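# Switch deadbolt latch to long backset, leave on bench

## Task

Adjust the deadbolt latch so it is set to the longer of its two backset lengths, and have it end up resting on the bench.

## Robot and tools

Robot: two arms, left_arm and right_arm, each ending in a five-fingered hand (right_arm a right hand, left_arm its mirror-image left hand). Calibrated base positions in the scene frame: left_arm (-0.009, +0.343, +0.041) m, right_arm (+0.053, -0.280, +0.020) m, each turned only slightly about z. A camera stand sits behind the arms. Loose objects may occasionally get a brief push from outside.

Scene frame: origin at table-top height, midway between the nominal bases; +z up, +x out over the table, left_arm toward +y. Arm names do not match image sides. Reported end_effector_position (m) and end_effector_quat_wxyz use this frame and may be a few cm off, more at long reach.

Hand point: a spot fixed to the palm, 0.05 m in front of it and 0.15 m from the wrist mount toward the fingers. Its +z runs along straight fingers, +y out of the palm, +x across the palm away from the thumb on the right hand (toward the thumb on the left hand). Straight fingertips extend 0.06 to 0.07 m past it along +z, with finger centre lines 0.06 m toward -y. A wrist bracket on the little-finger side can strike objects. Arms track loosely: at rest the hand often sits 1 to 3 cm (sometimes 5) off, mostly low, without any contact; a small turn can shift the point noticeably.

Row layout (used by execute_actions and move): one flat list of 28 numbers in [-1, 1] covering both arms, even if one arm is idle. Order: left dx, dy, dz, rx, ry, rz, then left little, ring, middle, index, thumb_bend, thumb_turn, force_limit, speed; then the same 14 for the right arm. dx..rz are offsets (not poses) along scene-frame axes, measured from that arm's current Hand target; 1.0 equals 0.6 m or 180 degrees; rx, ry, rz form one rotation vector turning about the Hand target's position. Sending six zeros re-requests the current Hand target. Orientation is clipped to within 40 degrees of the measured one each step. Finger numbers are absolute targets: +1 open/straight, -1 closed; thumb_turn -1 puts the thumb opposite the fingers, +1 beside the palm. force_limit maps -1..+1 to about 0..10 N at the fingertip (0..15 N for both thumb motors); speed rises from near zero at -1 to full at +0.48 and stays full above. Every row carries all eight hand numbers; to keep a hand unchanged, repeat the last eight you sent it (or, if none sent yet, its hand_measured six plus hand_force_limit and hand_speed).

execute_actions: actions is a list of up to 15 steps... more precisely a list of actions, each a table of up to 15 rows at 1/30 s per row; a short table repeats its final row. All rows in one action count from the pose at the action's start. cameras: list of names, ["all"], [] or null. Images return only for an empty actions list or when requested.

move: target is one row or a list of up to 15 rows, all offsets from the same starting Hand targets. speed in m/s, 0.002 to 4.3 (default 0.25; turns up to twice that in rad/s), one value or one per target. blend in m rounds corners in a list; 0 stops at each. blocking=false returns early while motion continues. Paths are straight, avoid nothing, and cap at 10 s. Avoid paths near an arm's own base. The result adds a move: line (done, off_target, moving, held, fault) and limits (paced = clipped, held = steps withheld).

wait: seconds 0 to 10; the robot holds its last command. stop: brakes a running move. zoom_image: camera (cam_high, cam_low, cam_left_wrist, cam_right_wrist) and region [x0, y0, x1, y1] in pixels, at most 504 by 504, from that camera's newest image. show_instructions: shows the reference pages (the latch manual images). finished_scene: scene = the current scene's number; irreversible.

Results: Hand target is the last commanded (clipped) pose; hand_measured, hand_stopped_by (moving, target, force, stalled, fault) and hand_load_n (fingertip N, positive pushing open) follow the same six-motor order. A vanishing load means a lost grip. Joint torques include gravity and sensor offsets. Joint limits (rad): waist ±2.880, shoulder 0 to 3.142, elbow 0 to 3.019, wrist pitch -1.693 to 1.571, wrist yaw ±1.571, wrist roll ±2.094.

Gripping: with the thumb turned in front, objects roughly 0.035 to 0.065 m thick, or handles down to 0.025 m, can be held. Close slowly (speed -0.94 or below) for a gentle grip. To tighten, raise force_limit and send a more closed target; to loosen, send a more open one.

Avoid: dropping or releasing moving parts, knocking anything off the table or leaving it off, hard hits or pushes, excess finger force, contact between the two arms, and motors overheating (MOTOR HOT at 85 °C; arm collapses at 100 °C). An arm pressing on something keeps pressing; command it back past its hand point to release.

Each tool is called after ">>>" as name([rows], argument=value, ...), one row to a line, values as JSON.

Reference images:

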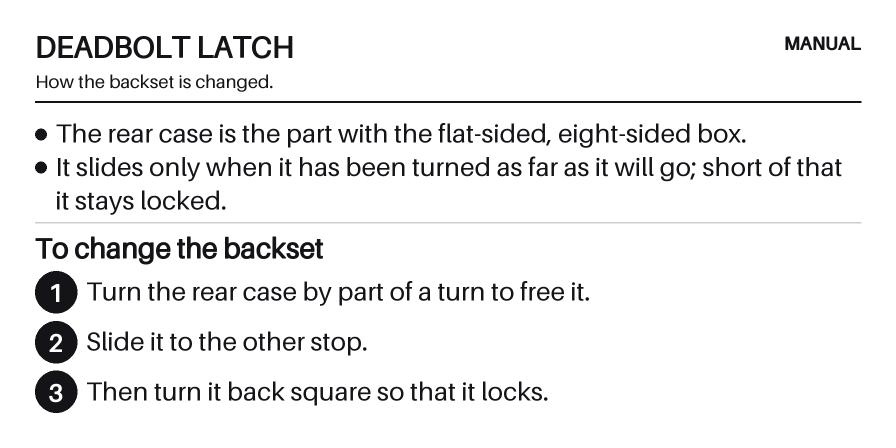

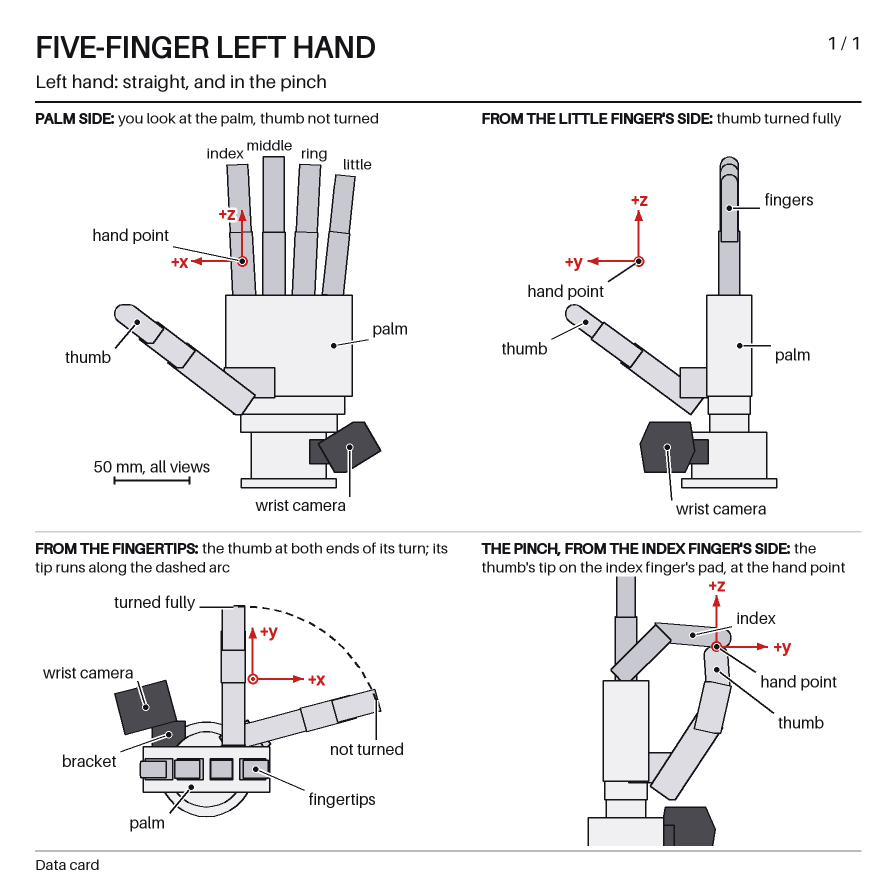

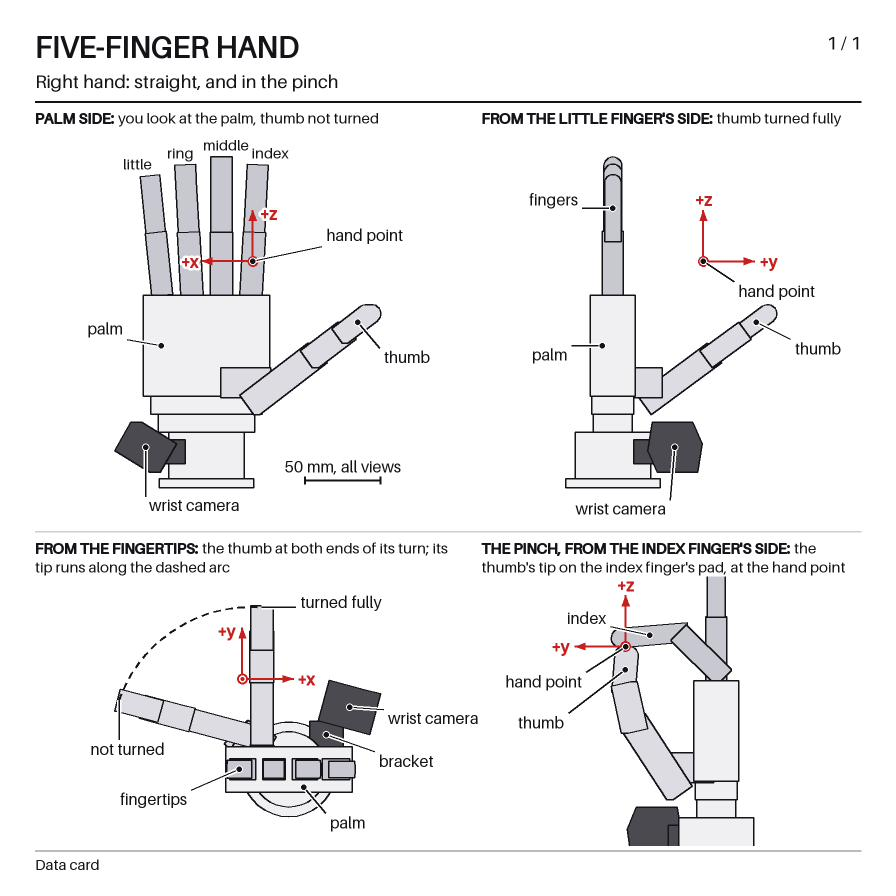

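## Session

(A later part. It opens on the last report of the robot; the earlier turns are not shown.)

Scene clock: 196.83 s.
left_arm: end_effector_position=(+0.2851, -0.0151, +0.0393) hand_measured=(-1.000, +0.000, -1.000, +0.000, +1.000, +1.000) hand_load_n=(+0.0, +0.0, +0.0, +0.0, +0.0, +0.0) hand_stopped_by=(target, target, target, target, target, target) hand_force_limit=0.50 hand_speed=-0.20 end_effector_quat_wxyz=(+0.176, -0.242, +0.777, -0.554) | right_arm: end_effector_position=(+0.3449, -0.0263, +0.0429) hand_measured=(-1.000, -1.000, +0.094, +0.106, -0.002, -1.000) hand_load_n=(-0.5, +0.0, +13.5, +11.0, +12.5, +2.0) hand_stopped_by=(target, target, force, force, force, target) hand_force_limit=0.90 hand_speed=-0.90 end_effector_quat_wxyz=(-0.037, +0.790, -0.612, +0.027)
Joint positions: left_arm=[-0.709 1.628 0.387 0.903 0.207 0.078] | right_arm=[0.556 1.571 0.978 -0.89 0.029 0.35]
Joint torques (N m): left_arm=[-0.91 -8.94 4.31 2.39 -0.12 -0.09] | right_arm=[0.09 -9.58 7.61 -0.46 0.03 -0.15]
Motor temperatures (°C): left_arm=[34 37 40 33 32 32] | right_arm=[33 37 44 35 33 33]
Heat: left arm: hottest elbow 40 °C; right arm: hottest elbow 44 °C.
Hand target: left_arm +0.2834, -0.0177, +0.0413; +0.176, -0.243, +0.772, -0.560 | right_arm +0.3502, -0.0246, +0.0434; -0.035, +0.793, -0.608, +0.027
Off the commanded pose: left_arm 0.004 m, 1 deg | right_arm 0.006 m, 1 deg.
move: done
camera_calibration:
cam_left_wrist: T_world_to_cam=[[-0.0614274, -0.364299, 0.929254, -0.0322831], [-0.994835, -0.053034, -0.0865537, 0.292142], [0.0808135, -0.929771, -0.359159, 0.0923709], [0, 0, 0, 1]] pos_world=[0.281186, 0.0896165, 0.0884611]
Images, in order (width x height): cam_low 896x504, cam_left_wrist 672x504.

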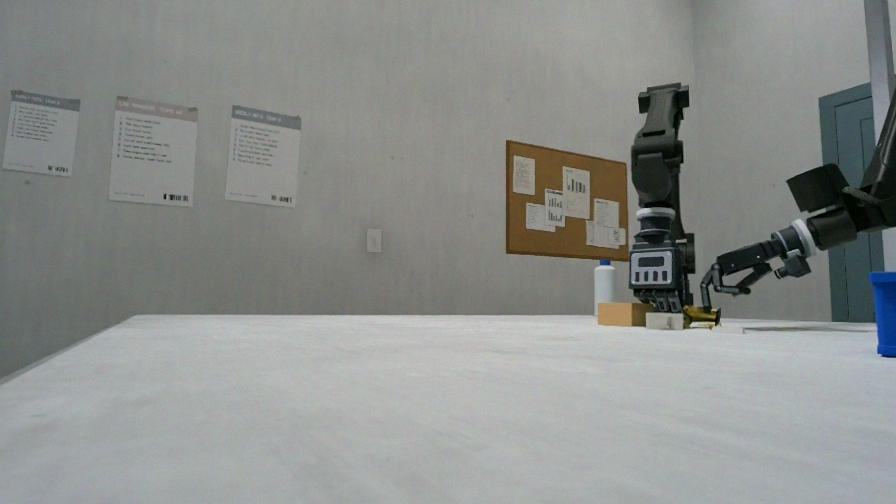

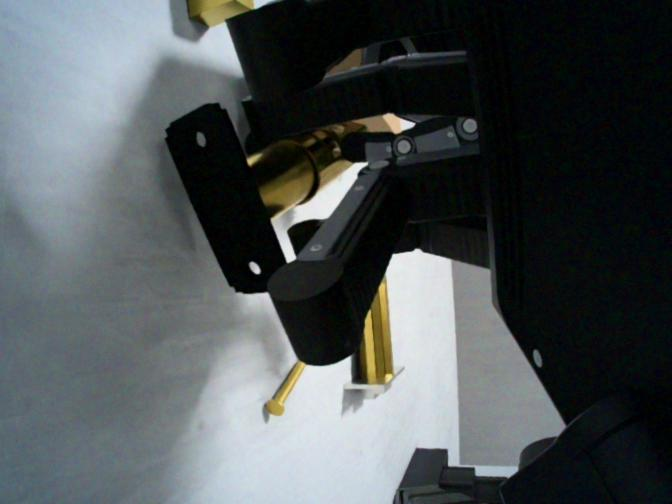

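>>> move([
  [0.0,-0.003,-0.041,0,0,0,-1,0,-1,0,1,1,0.5,-0.2,0,0,0,0,0,0,-1,-1,-0.7,-0.7,-0.6,-1,0.9,-0.9],
], speed=0.05, cameras=["cam_low","cam_left_wrist"])

>>> zoom_image(camera="cam_low", region=[670, 265, 750, 335])

>>> zoom_image(camera="cam_left_wrist", region=[100, 60, 400, 360])

Scene clock: 198.30 s.
left_arm: end_effector_position=(+0.2847, -0.0156, +0.0147) hand_measured=(-1.000, +0.000, -1.000, +0.000, +1.000, +1.000) hand_load_n=(+0.0, +0.0, +0.0, +0.0, +0.0, +0.0) hand_stopped_by=(target, target, target, target, target, target) hand_force_limit=0.50 hand_speed=-0.20 end_effector_quat_wxyz=(+0.177, -0.243, +0.777, -0.553) | right_arm: end_effector_position=(+0.3449, -0.0263, +0.0429) hand_measured=(-1.000, -1.000, +0.094, +0.106, -0.002, -1.000) hand_load_n=(+0.0, +0.0, +13.5, +11.0, +12.5, +2.0) hand_stopped_by=(target, target, force, force, force, target) hand_force_limit=0.90 hand_speed=-0.90 end_effector_quat_wxyz=(-0.037, +0.790, -0.612, +0.027)
Joint positions: left_arm=[-0.712 1.743 0.387 1.017 0.204 0.077] | right_arm=[0.556 1.571 0.978 -0.89 0.029 0.35]
Joint torques (N m): left_arm=[-0.91 -9.41 3.73 2.45 -0.13 -0.09] | right_arm=[0.09 -9.58 7.62 -0.47 0.02 -0.15]
Heat: left arm: hottest elbow 40 °C; right arm: hottest elbow 44 °C.
Hand target: left_arm +0.2833, -0.0195, +0.0167; +0.176, -0.242, +0.772, -0.560 | right_arm +0.3502, -0.0246, +0.0434; -0.035, +0.793, -0.608, +0.027
Off the commanded pose: left_arm 0.005 m, 1 deg | right_arm 0.006 m, 1 deg.
move: done
camera_calibration:
cam_left_wrist: T_world_to_cam=[[-0.0603345, -0.365139, 0.928996, -0.00985561], [-0.994819, -0.0542898, -0.085948, 0.289556], [0.081818, -0.929369, -0.359972, 0.0828441], [0, 0, 0, 1]] pos_world=[0.280683, 0.089114, 0.0638641]
Images, in order (width x height): cam_low 896x504, cam_left_wrist 672x504.

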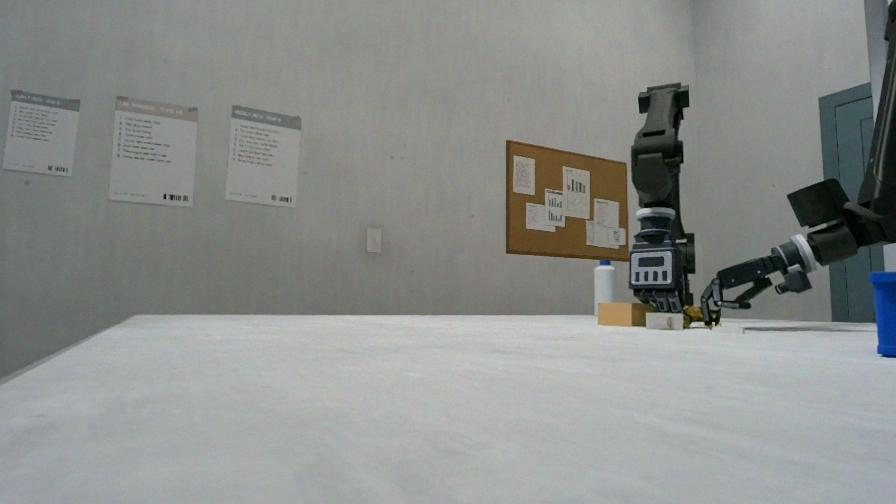

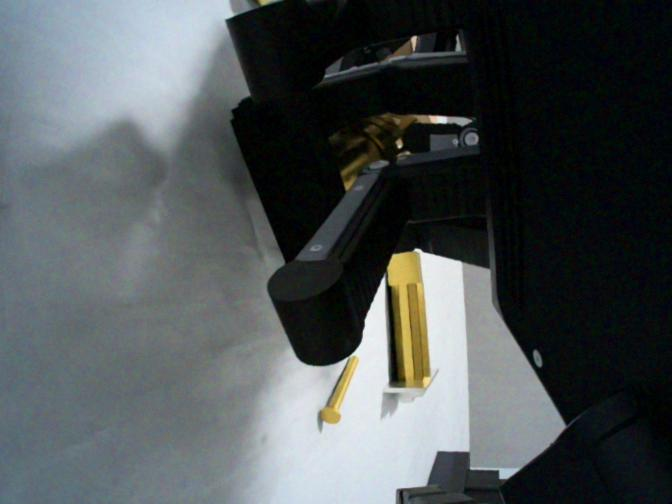

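Scaled by 6.300 from the camera's 896x504 image, which has a finer 1280x720 frame.

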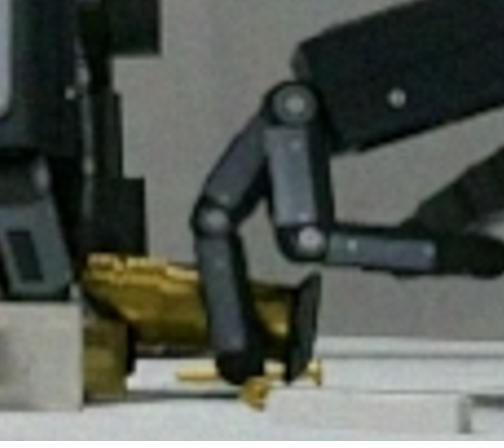

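Scaled by 1.680 from the camera's 672x504 image, which has a finer 960x720 frame.

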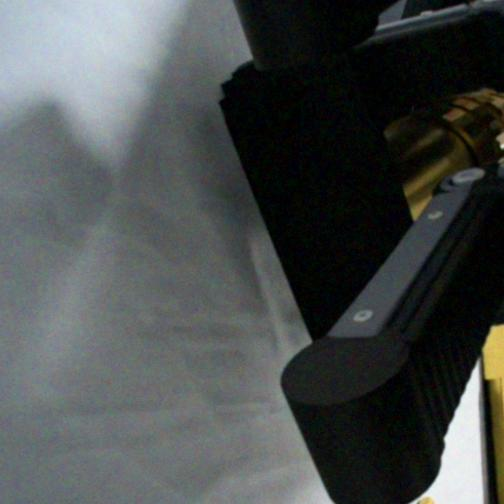

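>>> move([
  [-0.005,0.007,0.0,0,0,0,-1,0,-1,0,1,1,0.5,-0.2,0.008,-0.02,0.002,0,0,0,-1,-1,-0.7,-0.7,-0.6,-1,0.9,-0.9],
  [-0.0095,0.0137,0.0,0,0,0,-1,0,-1,0,1,1,0.5,-0.2,0.014,-0.04,0.004,0,0,0,-1,-1,-0.7,-0.7,-0.6,-1,0.9,-0.9],
], speed=0.03, cameras=["cam_low","cam_left_wrist","cam_right_wrist"])

>>> zoom_image(camera="cam_low", region=[670, 265, 750, 335])

>>> zoom_image(camera="cam_left_wrist", region=[200, 60, 400, 260])

Scene clock: 200.27 s.
left_arm: end_effector_position=(+0.2835, -0.0159, +0.0182) hand_measured=(-1.000, +0.000, -1.000, +0.000, +1.000, +1.000) hand_load_n=(+0.0, +3.0, +0.0, -0.5, +0.0, +0.0) hand_stopped_by=(target, target, target, target, target, target) hand_force_limit=0.50 hand_speed=-0.20 end_effector_quat_wxyz=(+0.178, -0.239, +0.773, -0.560) | right_arm: end_effector_position=(+0.3502, -0.0363, +0.0435) hand_measured=(-1.000, -1.000, +0.094, +0.106, -0.002, -1.000) hand_load_n=(-0.5, -0.5, +14.0, +10.5, +12.5, +1.5) hand_stopped_by=(target, target, force, force, force, target) hand_force_limit=0.90 hand_speed=-0.90 end_effector_quat_wxyz=(-0.038, +0.794, -0.606, +0.021)
Joint positions: left_arm=[-0.712 1.743 0.38 1.042 0.209 0.077] | right_arm=[0.524 1.571 0.978 -0.892 0.013 0.304]
Joint torques (N m): left_arm=[-0.38 -10.17 2 2.1 -0.1 -0.08] | right_arm=[-1.79 -10.81 6.54 -0.54 0.48 -0.28]
Heat: left arm: hottest elbow 40 °C; right arm: hottest elbow 44 °C.
Hand target: left_arm +0.2777, -0.0114, +0.0168; +0.176, -0.242, +0.772, -0.560 | right_arm +0.3587, -0.0487, +0.0458; -0.035, +0.793, -0.608, +0.027
Off the commanded pose: left_arm 0.008 m, 0 deg | right_arm 0.015 m, 1 deg.
move: off_target (right_arm)
camera_calibration:
cam_left_wrist: T_world_to_cam=[[-0.0731452, -0.352022, 0.933129, -0.00967485], [-0.994029, -0.0502274, -0.0968671, 0.28871], [0.080968, -0.934643, -0.346246, 0.0838076], [0, 0, 0, 1]] pos_world=[0.279493, 0.0894256, 0.0660125]
cam_right_wrist: T_world_to_cam=[[-0.877049, -0.459276, -0.140889, 0.304208], [-0.460086, 0.718644, 0.521413, 0.160081], [-0.138224, 0.522126, -0.841593, 0.216219], [0, 0, 0, 1]] pos_world=[0.370343, -0.0882192, 0.141359]
Images, in order (width x height): cam_low 896x504, cam_left_wrist 672x504, cam_right_wrist 672x504.

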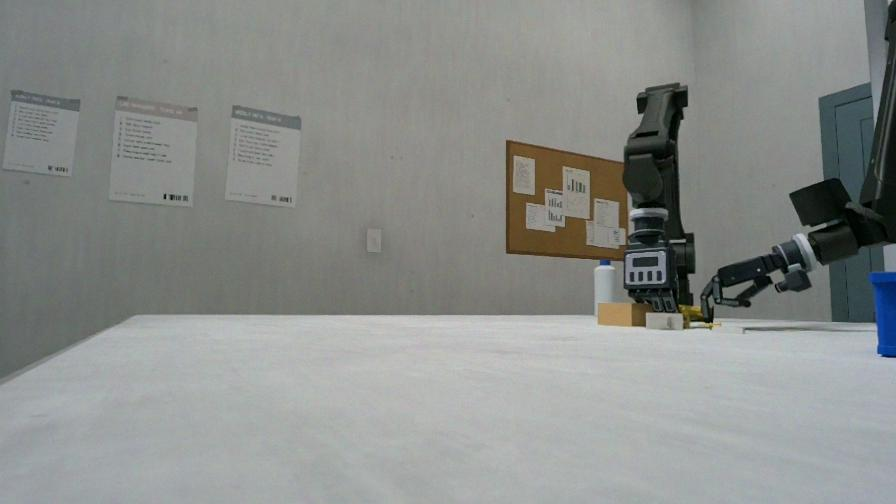

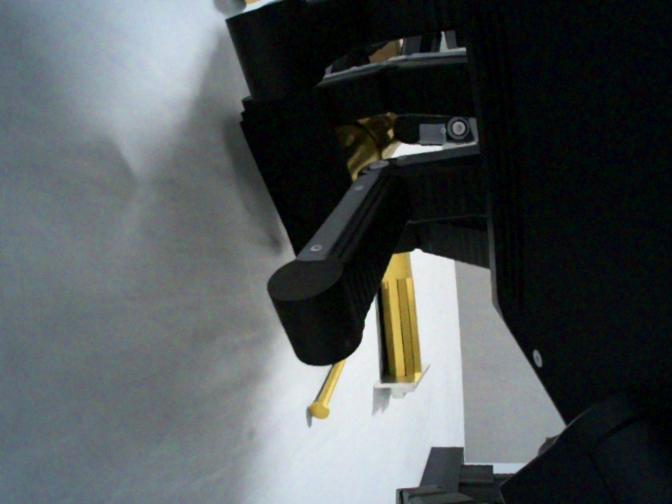

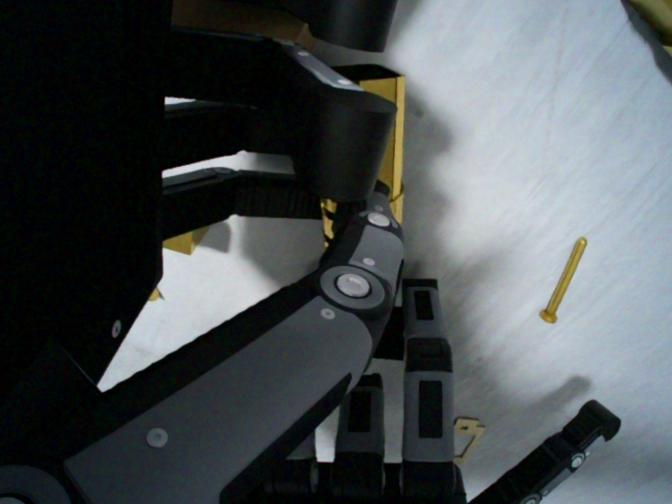

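Scaled by 6.300 from the camera's 896x504 image, which has a finer 1280x720 frame.

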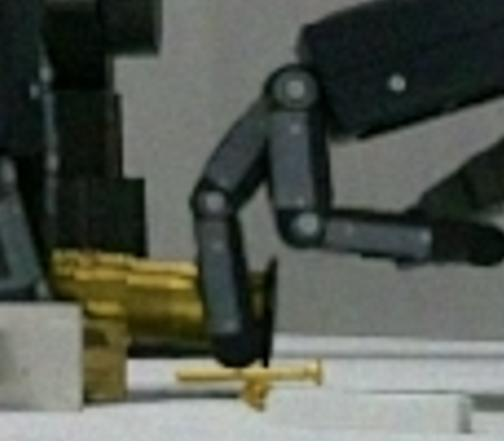

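Scaled by 2.520 from the camera's 672x504 image, which has a finer 960x720 frame.

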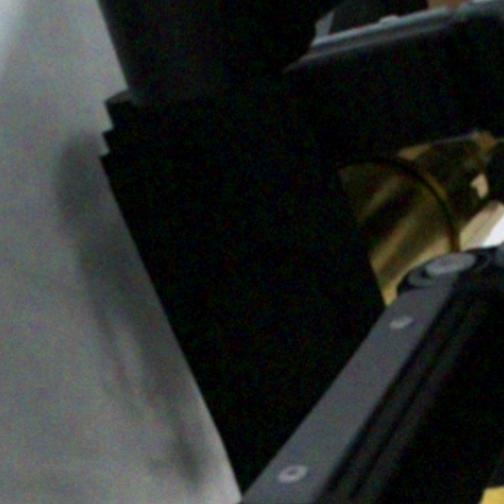

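>>> move([
  [-0.008,0.011,-0.004,0,0,0,-1,0,-1,0,1,1,0.5,-0.2,0.012,-0.03,0.0,0,0,0,-1,-1,-0.7,-0.7,-0.6,-1,0.9,-0.9],
], speed=0.03, cameras=["cam_low","cam_left_wrist","cam_right_wrist"])

>>> zoom_image(camera="cam_low", region=[670, 265, 750, 335])

>>> zoom_image(camera="cam_left_wrist", region=[200, 60, 400, 260])

Scene clock: 201.70 s.
left_arm: end_effector_position=(+0.2830, -0.0170, +0.0230) hand_measured=(-1.000, +0.000, -1.000, +0.000, +1.000, +1.000) hand_load_n=(+0.0, +7.0, +0.0, +1.0, +0.0, +0.0) hand_stopped_by=(target, target, target, target, target, target) hand_force_limit=0.50 hand_speed=-0.20 end_effector_quat_wxyz=(+0.180, -0.234, +0.767, -0.569) | right_arm: end_effector_position=(+0.3529, -0.0404, +0.0461) hand_measured=(-1.000, -1.000, +0.094, +0.106, -0.002, -1.000) hand_load_n=(+0.0, +0.0, +15.0, +8.0, +13.0, +1.0) hand_stopped_by=(target, target, force, force, force, target) hand_force_limit=0.90 hand_speed=-0.90 end_effector_quat_wxyz=(-0.045, +0.795, -0.605, +0.009)
Joint positions: left_arm=[-0.712 1.743 0.373 1.072 0.215 0.077] | right_arm=[0.5 1.568 0.978 -0.892 -0.017 0.277]
Joint torques (N m): left_arm=[-0.03 -9.7 0.68 1.92 -0.15 -0.05] | right_arm=[-3.19 -10.99 5.98 -0.47 1.43 -0.43]
Heat: left arm: hottest elbow 40 °C; right arm: hottest elbow 44 °C.
Hand target: left_arm +0.2728, -0.0046, +0.0143; +0.175, -0.242, +0.772, -0.560 | right_arm +0.3659, -0.0666, +0.0458; -0.035, +0.793, -0.608, +0.027
Off the commanded pose: left_arm 0.018 m, 2 deg | right_arm 0.029 m, 2 deg.
move: off_target (left_arm, right_arm)
camera_calibration:
cam_left_wrist: T_world_to_cam=[[-0.0896076, -0.33586, 0.93764, -0.00968439], [-0.992663, -0.0466241, -0.111567, 0.28871], [0.0811874, -0.940757, -0.329218, 0.0840051], [0, 0, 0, 1]] pos_world=[0.278904, 0.0892366, 0.0689468]
cam_right_wrist: T_world_to_cam=[[-0.876432, -0.459916, -0.142632, 0.30496], [-0.457577, 0.703216, 0.544161, 0.160395], [-0.149967, 0.542185, -0.826768, 0.225192], [0, 0, 0, 1]] pos_world=[0.374441, -0.0946319, 0.142398]
Images, in order (width x height): cam_low 896x504, cam_left_wrist 672x504, cam_right_wrist 672x504.

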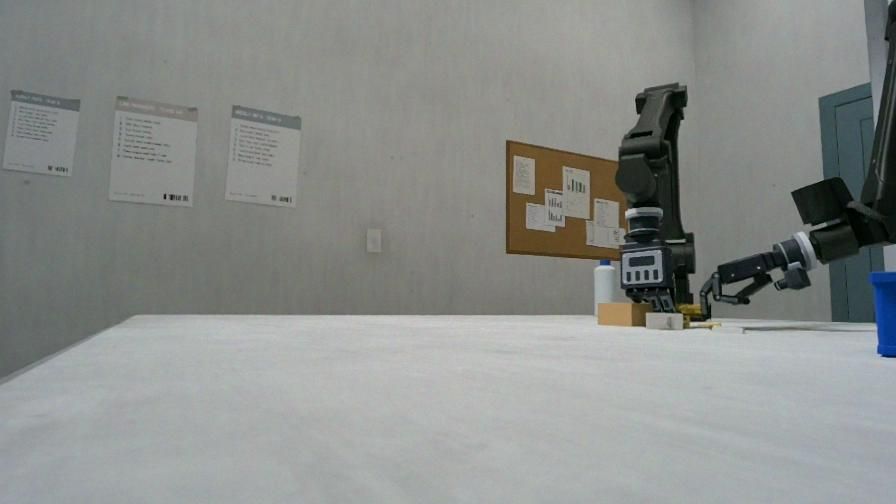

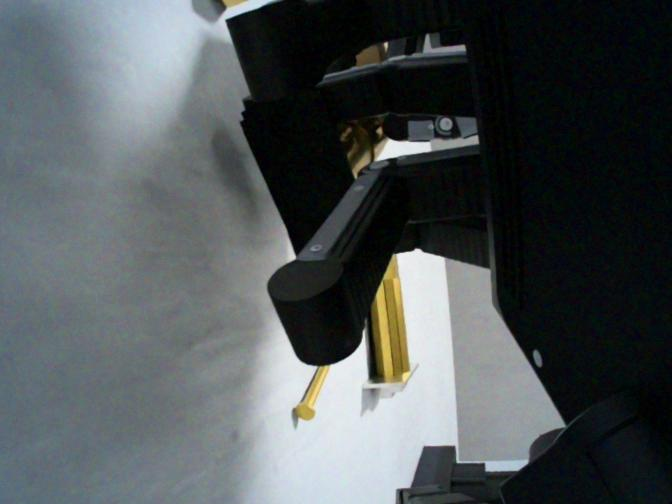

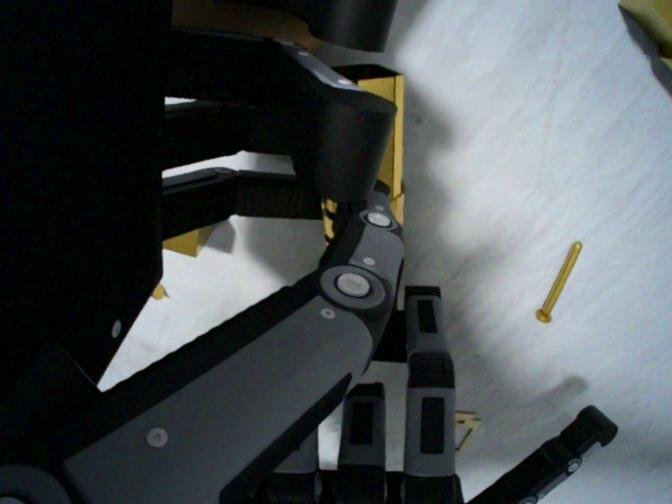

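Scaled by 6.300 from the camera's 896x504 image, which has a finer 1280x720 frame.

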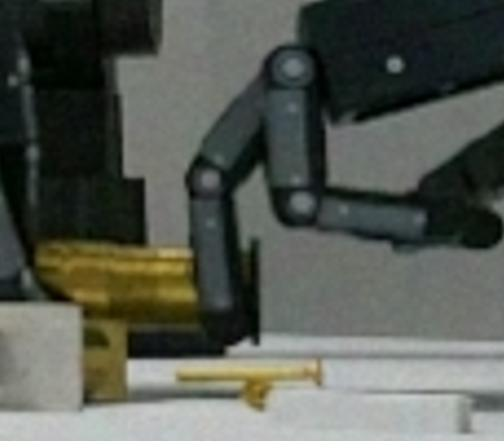

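Scaled by 2.520 from the camera's 672x504 image, which has a finer 960x720 frame.

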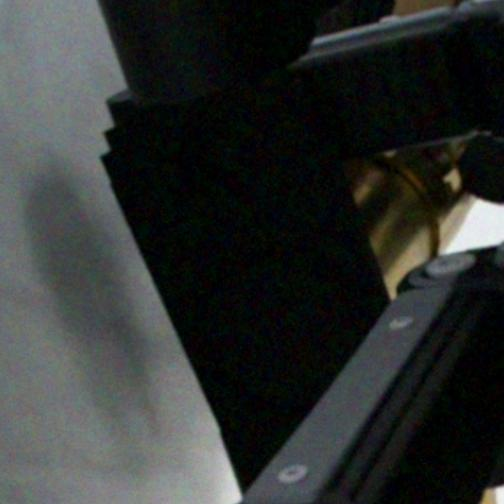

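>>> move([
  [0.0,0.003,-0.003,0,0,-0.04,-1,0,-1,0,1,1,0.5,-0.2,0.0,0.0,0.0,0,0,0,-1,-1,-0.7,-0.7,-0.6,-1,0.9,-0.9],
], speed=0.05, cameras=["cam_low","cam_left_wrist"])

>>> zoom_image(camera="cam_low", region=[670, 265, 750, 335])

>>> zoom_image(camera="cam_left_wrist", region=[200, 60, 400, 260])

Scene clock: 204.13 s.
left_arm: end_effector_position=(+0.2819, -0.0125, +0.0265) hand_measured=(-1.000, +0.000, -1.000, +0.000, +1.000, +1.000) hand_load_n=(+0.0, +1.0, +0.0, +6.0, +0.0, +0.0) hand_stopped_by=(target, target, target, target, target, target) hand_force_limit=0.50 hand_speed=-0.20 end_effector_quat_wxyz=(+0.152, -0.187, +0.774, -0.585) | right_arm: end_effector_position=(+0.3502, -0.0411, +0.0471) hand_measured=(-1.000, -1.000, +0.094, +0.106, -0.002, -1.000) hand_load_n=(+0.0, +0.0, +13.5, +9.5, +11.5, +3.0) hand_stopped_by=(target, target, force, force, force, target) hand_force_limit=0.90 hand_speed=-0.90 end_effector_quat_wxyz=(-0.042, +0.796, -0.604, +0.005)
Joint positions: left_arm=[-0.647 1.744 0.382 1.067 0.385 0.132] | right_arm=[0.499 1.566 0.978 -0.901 -0.022 0.274]
Joint torques (N m): left_arm=[0.26 -9 2.15 0.8 0.49 0.09] | right_arm=[-3.31 -10.93 6 -0.1 1.66 -0.4]
Heat: left arm: hottest elbow 40 °C; right arm: hottest elbow 44 °C.
Hand target: left_arm +0.2728, -0.0029, +0.0124; +0.140, -0.193, +0.786, -0.570 | right_arm +0.3659, -0.0667, +0.0458; -0.035, +0.793, -0.608, +0.027
Off the commanded pose: left_arm 0.019 m, 3 deg | right_arm 0.030 m, 3 deg.
move: off_target (left_arm, right_arm)
camera_calibration:
cam_left_wrist: T_world_to_cam=[[-0.139935, -0.311881, 0.93976, 0.00288277], [-0.989952, 0.0635557, -0.126316, 0.289278], [-0.0203314, -0.947993, -0.31764, 0.117628], [0, 0, 0, 1]] pos_world=[0.289166, 0.0940243, 0.0711948]
Images, in order (width x height): cam_low 896x504, cam_left_wrist 672x504.

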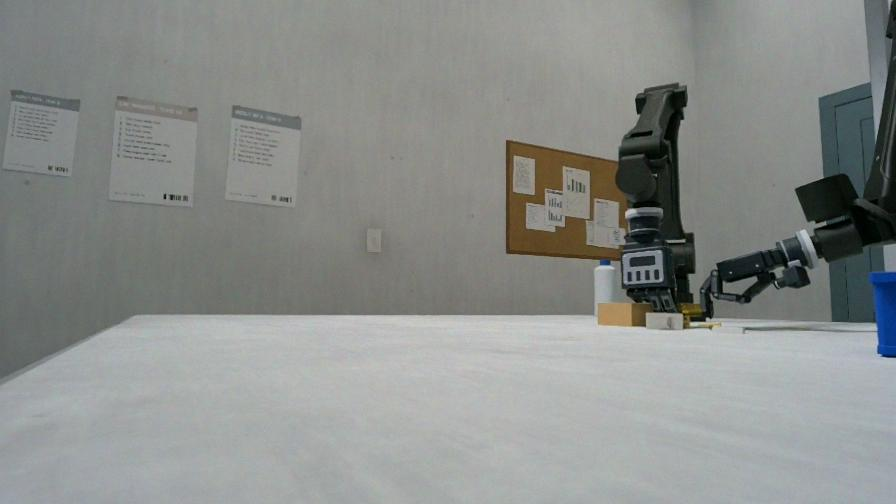

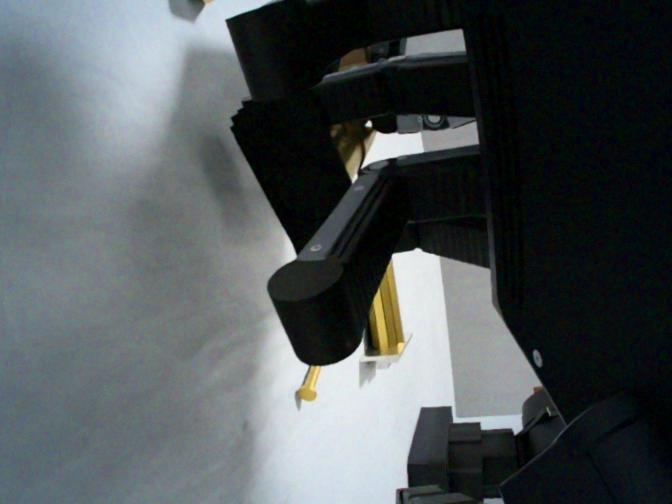

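Scaled by 6.300 from the camera's 896x504 image, which has a finer 1280x720 frame.

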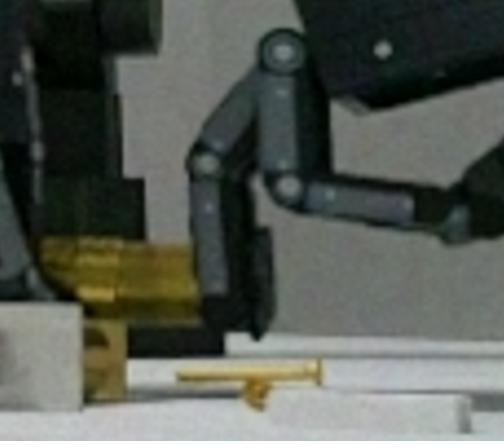

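Scaled by 2.520 from the camera's 672x504 image, which has a finer 960x720 frame.

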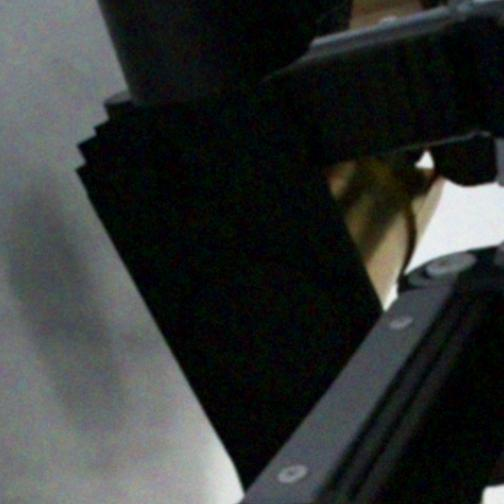

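>>> move([
  [0.0,0.0,-0.012,0,0,0.018,-1,0,-1,0,1,1,0.5,-0.2,0.0,0.003,-0.016,0,0,0,-1,-1,-0.7,-0.7,-0.6,-1,0.9,-0.9],
], speed=0.04, cameras=["cam_low","cam_left_wrist"])

>>> zoom_image(camera="cam_low", region=[670, 285, 740, 335])

Scene clock: 206.47 s.
left_arm: end_effector_position=(+0.2868, -0.0143, +0.0234) hand_measured=(-1.000, +0.000, -1.000, +0.000, +1.000, +1.000) hand_load_n=(+0.0, +4.0, +0.0, +2.0, +0.0, +0.0) hand_stopped_by=(target, target, target, target, target, target) hand_force_limit=0.50 hand_speed=-0.20 end_effector_quat_wxyz=(+0.170, -0.202, +0.769, -0.582) | right_arm: end_effector_position=(+0.3554, -0.0409, +0.0462) hand_measured=(-1.000, -1.000, +0.094, +0.106, -0.002, -1.000) hand_load_n=(+0.0, +0.0, +13.5, +10.5, +12.0, +3.5) hand_stopped_by=(target, target, force, force, force, target) hand_force_limit=0.90 hand_speed=-0.90 end_effector_quat_wxyz=(-0.047, +0.795, -0.605, +0.012)
Joint positions: left_arm=[-0.666 1.765 0.382 1.1 0.32 0.119] | right_arm=[0.497 1.566 0.978 -0.885 -0.012 0.276]
Joint torques (N m): left_arm=[-0.44 -8.18 0.95 1.61 -0.16 -0.07] | right_arm=[-2.9 -9.76 5.37 0.36 1.28 -0.39]
Heat: left arm: hottest elbow 40 °C; right arm: hottest elbow 44 °C.
Hand target: left_arm +0.2728, -0.0028, +0.0053; +0.156, -0.216, +0.780, -0.566 | right_arm +0.3658, -0.0648, +0.0362; -0.035, +0.793, -0.608, +0.027
Off the commanded pose: left_arm 0.026 m, 3 deg | right_arm 0.028 m, 2 deg.
move: off_target (left_arm, right_arm)
camera_calibration:
cam_left_wrist: T_world_to_cam=[[-0.135728, -0.318772, 0.938063, 0.00469375], [-0.990394, 0.0184313, -0.137037, 0.293523], [0.0263938, -0.947652, -0.318212, 0.101689], [0, 0, 0, 1]] pos_world=[0.288657, 0.0924518, 0.068179]
Images, in order (width x height): cam_low 896x504, cam_left_wrist 672x504.

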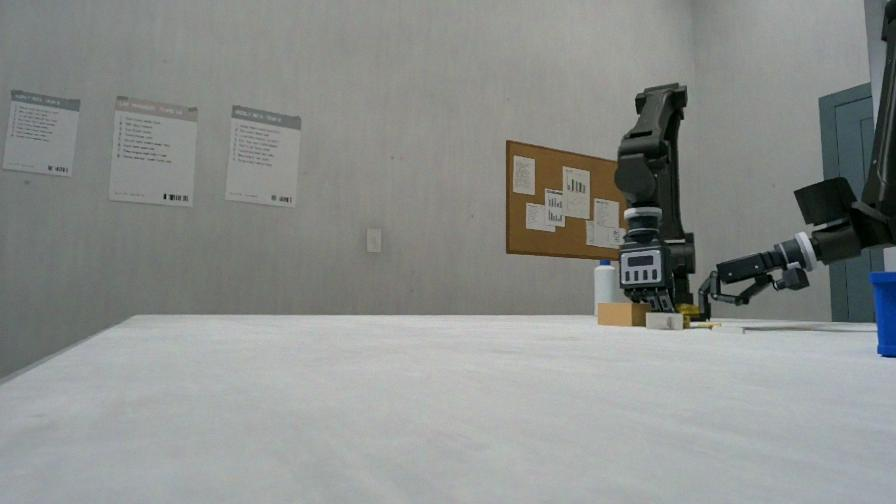

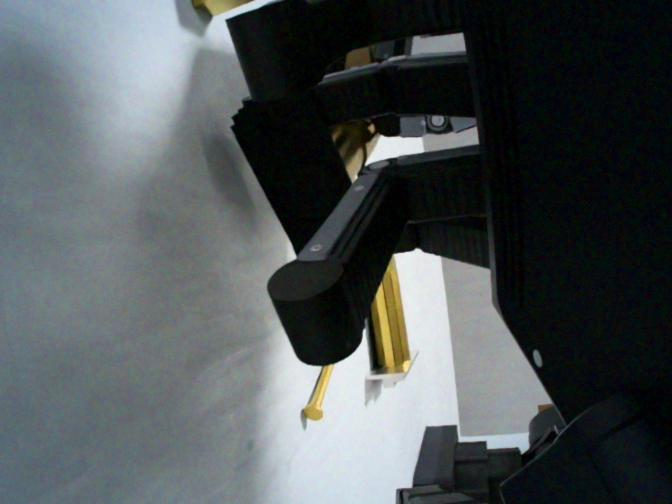

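Scaled by 7.200 from the camera's 896x504 image, which has a finer 1280x720 frame.

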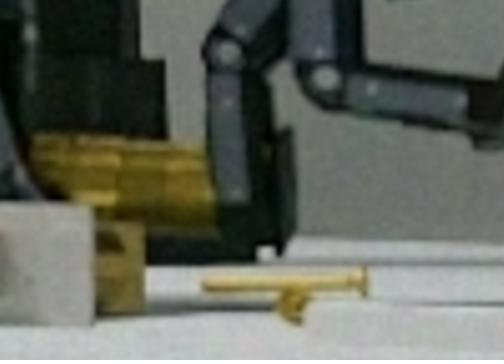

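>>> move([
  [0.0,0.0,-0.006,0,0,0.0,-1,0,-1,0,1,1,0.5,-0.2,-0.0109,-0.002,-0.012,0.0216,-0.0805,0,-1,-1,-0.7,-0.7,-0.6,-1,0.9,-0.9],
], speed=0.06, cameras=["cam_low","cam_left_wrist","cam_right_wrist"])

>>> zoom_image(camera="cam_low", region=[670, 285, 740, 335])

>>> zoom_image(camera="cam_left_wrist", region=[200, 60, 400, 260])

Scene clock: 209.50 s.
left_arm: end_effector_position=(+0.2857, -0.0138, +0.0173) hand_measured=(-1.000, +0.000, -1.000, +0.000, +1.000, +1.000) hand_load_n=(+0.0, +6.0, +0.0, +2.5, +0.0, +0.0) hand_stopped_by=(target, target, target, target, target, target) hand_force_limit=0.50 hand_speed=-0.20 end_effector_quat_wxyz=(+0.169, -0.203, +0.771, -0.580) | right_arm: end_effector_position=(+0.3544, -0.0454, +0.0400) hand_measured=(-1.000, -1.000, +0.094, +0.106, -0.002, -1.000) hand_load_n=(-0.5, +0.0, +13.0, +8.5, +12.5, +3.0) hand_stopped_by=(target, target, force, force, force, target) hand_force_limit=0.90 hand_speed=-0.90 end_effector_quat_wxyz=(-0.154, +0.782, -0.598, +0.080)
Joint positions: left_arm=[-0.668 1.787 0.382 1.116 0.317 0.119] | right_arm=[0.514 1.402 0.773 -0.595 0.042 0.29]
Joint torques (N m): left_arm=[-0.21 -8.53 0.91 1.68 -0.03 -0.1] | right_arm=[-1.2 -8.18 4.93 1.03 2.06 -0.29]
Heat: left arm: hottest elbow 39 °C; right arm: hottest elbow 44 °C.
Hand target: left_arm +0.2728, -0.0029, +0.0017; +0.156, -0.216, +0.780, -0.566 | right_arm +0.3594, -0.0661, +0.0290; -0.138, +0.781, -0.599, +0.106
Off the commanded pose: left_arm 0.023 m, 3 deg | right_arm 0.024 m, 4 deg.
move: off_target (left_arm, right_arm)
camera_calibration:
cam_left_wrist: T_world_to_cam=[[-0.131197, -0.323167, 0.937203, 0.00904711], [-0.991007, 0.0176562, -0.132641, 0.291732], [0.0263177, -0.946177, -0.322577, 0.100379], [0, 0, 0, 1]] pos_world=[0.287654, 0.0927495, 0.0625968]
cam_right_wrist: T_world_to_cam=[[-0.814427, -0.426894, -0.393027, 0.292568], [-0.577454, 0.662862, 0.476614, 0.211252], [0.0570591, 0.615123, -0.786364, 0.151421], [0, 0, 0, 1]] pos_world=[0.351623, -0.108278, 0.133373]
Images, in order (width x height): cam_low 896x504, cam_left_wrist 672x504, cam_right_wrist 672x504.

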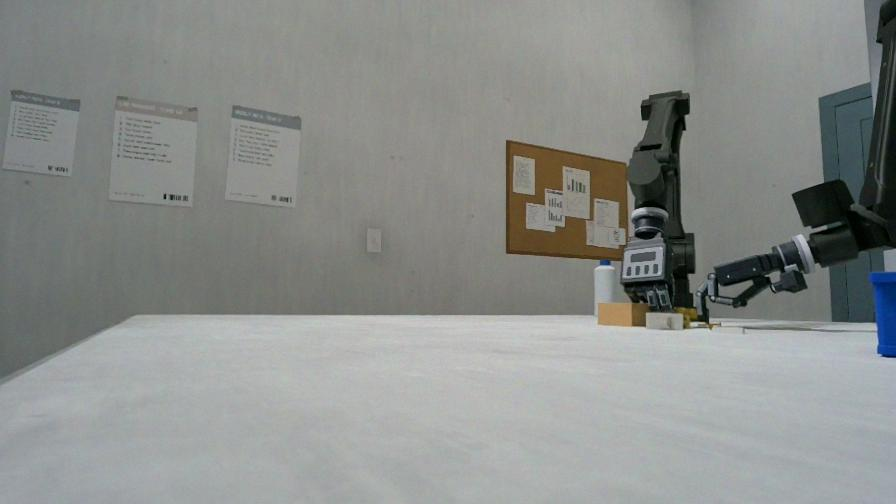

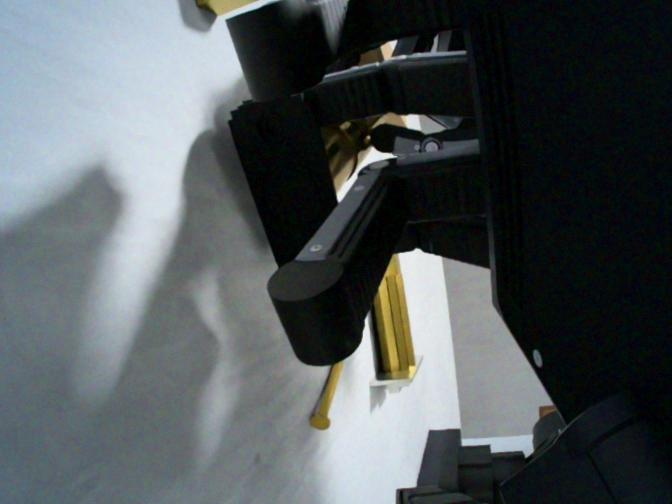

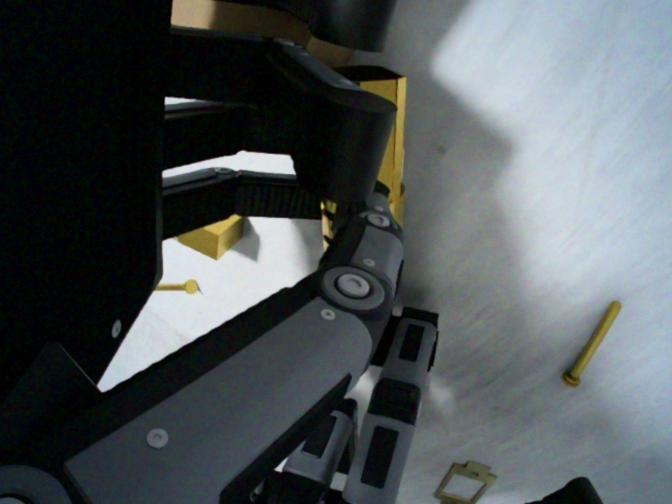

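Scaled by 7.200 from the camera's 896x504 image, which has a finer 1280x720 frame.

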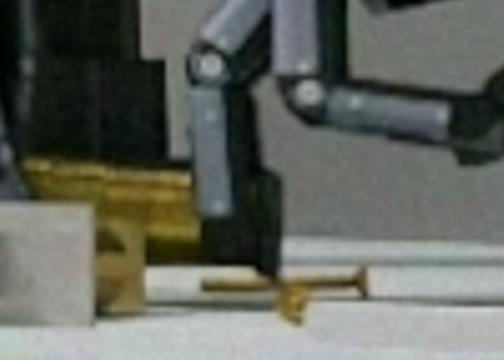

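Scaled by 2.520 from the camera's 672x504 image, which has a finer 960x720 frame.

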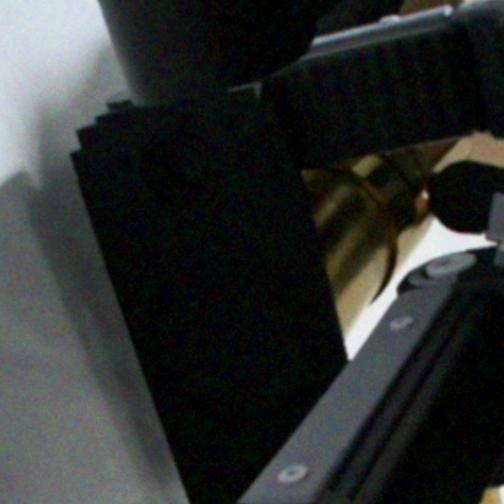

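>>> move([
  [0.0,0.0,-0.004,0,0,0.0,-1,0,-1,0,1,1,0.5,-0.2,-0.0098,-0.002,-0.007,0.0216,-0.0805,0,-1,-1,-0.7,-0.7,-0.6,-1,0.9,-0.9],
], speed=0.06, cameras=["cam_low","cam_left_wrist","cam_right_wrist"])

>>> zoom_image(camera="cam_low", region=[670, 285, 740, 335])

>>> zoom_image(camera="cam_left_wrist", region=[200, 60, 400, 260])

Scene clock: 213.10 s.
left_arm: end_effector_position=(+0.2853, -0.0147, +0.0169) hand_measured=(-1.000, +0.000, -1.000, +0.000, +1.000, +1.000) hand_load_n=(+0.0, +6.5, +0.0, +1.0, +0.0, +0.0) hand_stopped_by=(target, target, target, target, target, target) hand_force_limit=0.50 hand_speed=-0.20 end_effector_quat_wxyz=(+0.169, -0.202, +0.770, -0.582) | right_arm: end_effector_position=(+0.3502, -0.0474, +0.0373) hand_measured=(-1.000, -1.000, +0.094, +0.106, -0.002, -1.000) hand_load_n=(+0.0, +0.0, +17.0, +5.5, +9.5, +1.0) hand_stopped_by=(target, target, force, force, force, target) hand_force_limit=0.90 hand_speed=-0.90 end_effector_quat_wxyz=(-0.259, +0.757, -0.579, +0.157)
Joint positions: left_arm=[-0.669 1.795 0.382 1.13 0.319 0.118] | right_arm=[0.564 1.248 0.564 -0.286 0.137 0.304]
Joint torques (N m): left_arm=[-0.21 -8.23 0.95 1.58 -0.11 -0.09] | right_arm=[-0.85 -5.66 4.88 1.46 2.08 -0.31]
Heat: left arm: hottest elbow 39 °C; right arm: hottest elbow 44 °C.
Hand target: left_arm +0.2729, -0.0028, -0.0007; +0.156, -0.216, +0.780, -0.566 | right_arm +0.3535, -0.0674, +0.0248; -0.239, +0.756, -0.581, +0.183
Off the commanded pose: left_arm 0.025 m, 3 deg | right_arm 0.024 m, 4 deg.
move: off_target (left_arm, right_arm)
camera_calibration:
cam_left_wrist: T_world_to_cam=[[-0.134688, -0.318676, 0.938246, 0.0101665], [-0.99058, 0.0197006, -0.135509, 0.291198], [0.0246995, -0.947659, -0.318327, 0.099773], [0, 0, 0, 1]] pos_world=[0.28736, 0.0920539, 0.0616818]
cam_right_wrist: T_world_to_cam=[[-0.687573, -0.382952, -0.616921, 0.253254], [-0.680775, 0.635504, 0.364253, 0.250532], [0.252564, 0.670435, -0.697659, 0.0815731], [0, 0, 0, 1]] pos_world=[0.324084, -0.116919, 0.121891]
Images, in order (width x height): cam_low 896x504, cam_left_wrist 672x504, cam_right_wrist 672x504.

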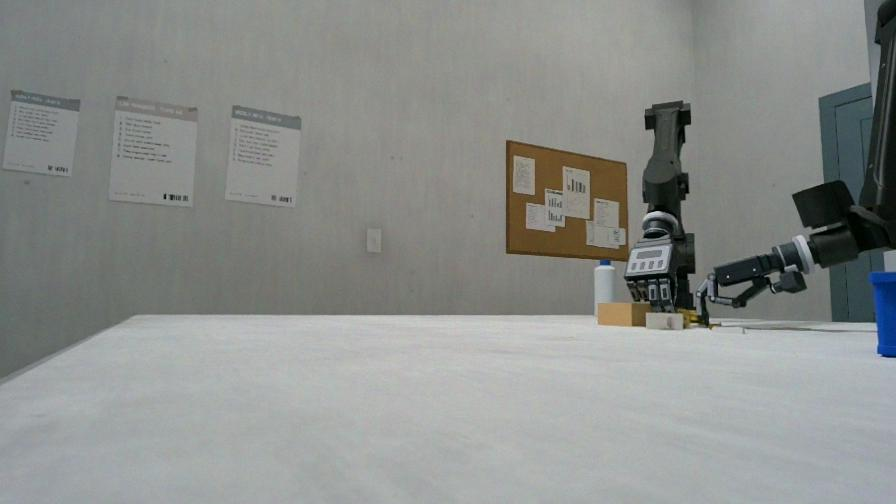

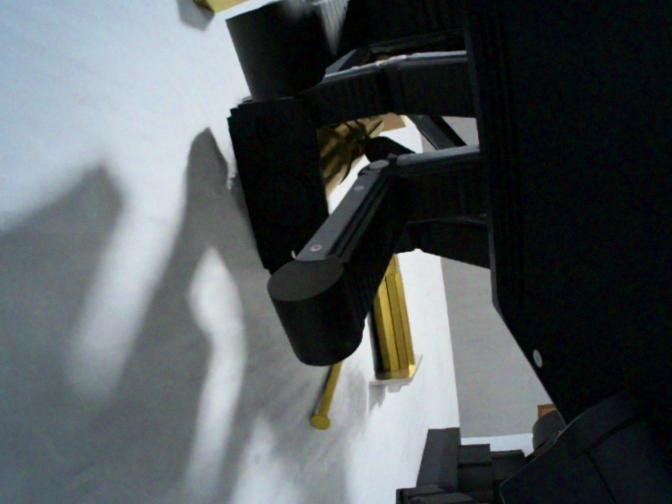

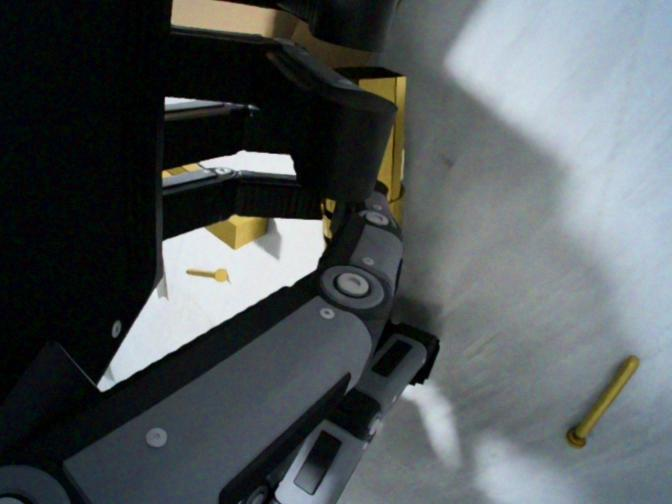

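Scaled by 7.200 from the camera's 896x504 image, which has a finer 1280x720 frame.

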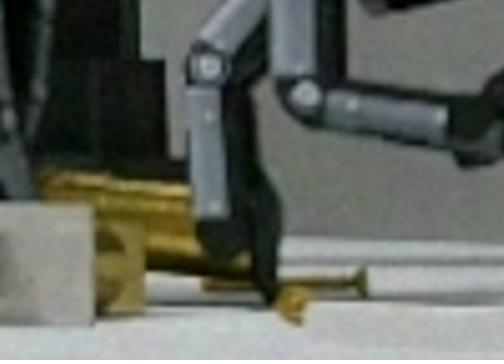

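Scaled by 2.520 from the camera's 672x504 image, which has a finer 960x720 frame.

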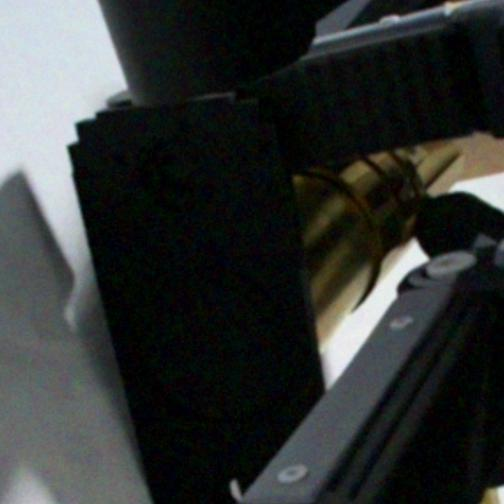

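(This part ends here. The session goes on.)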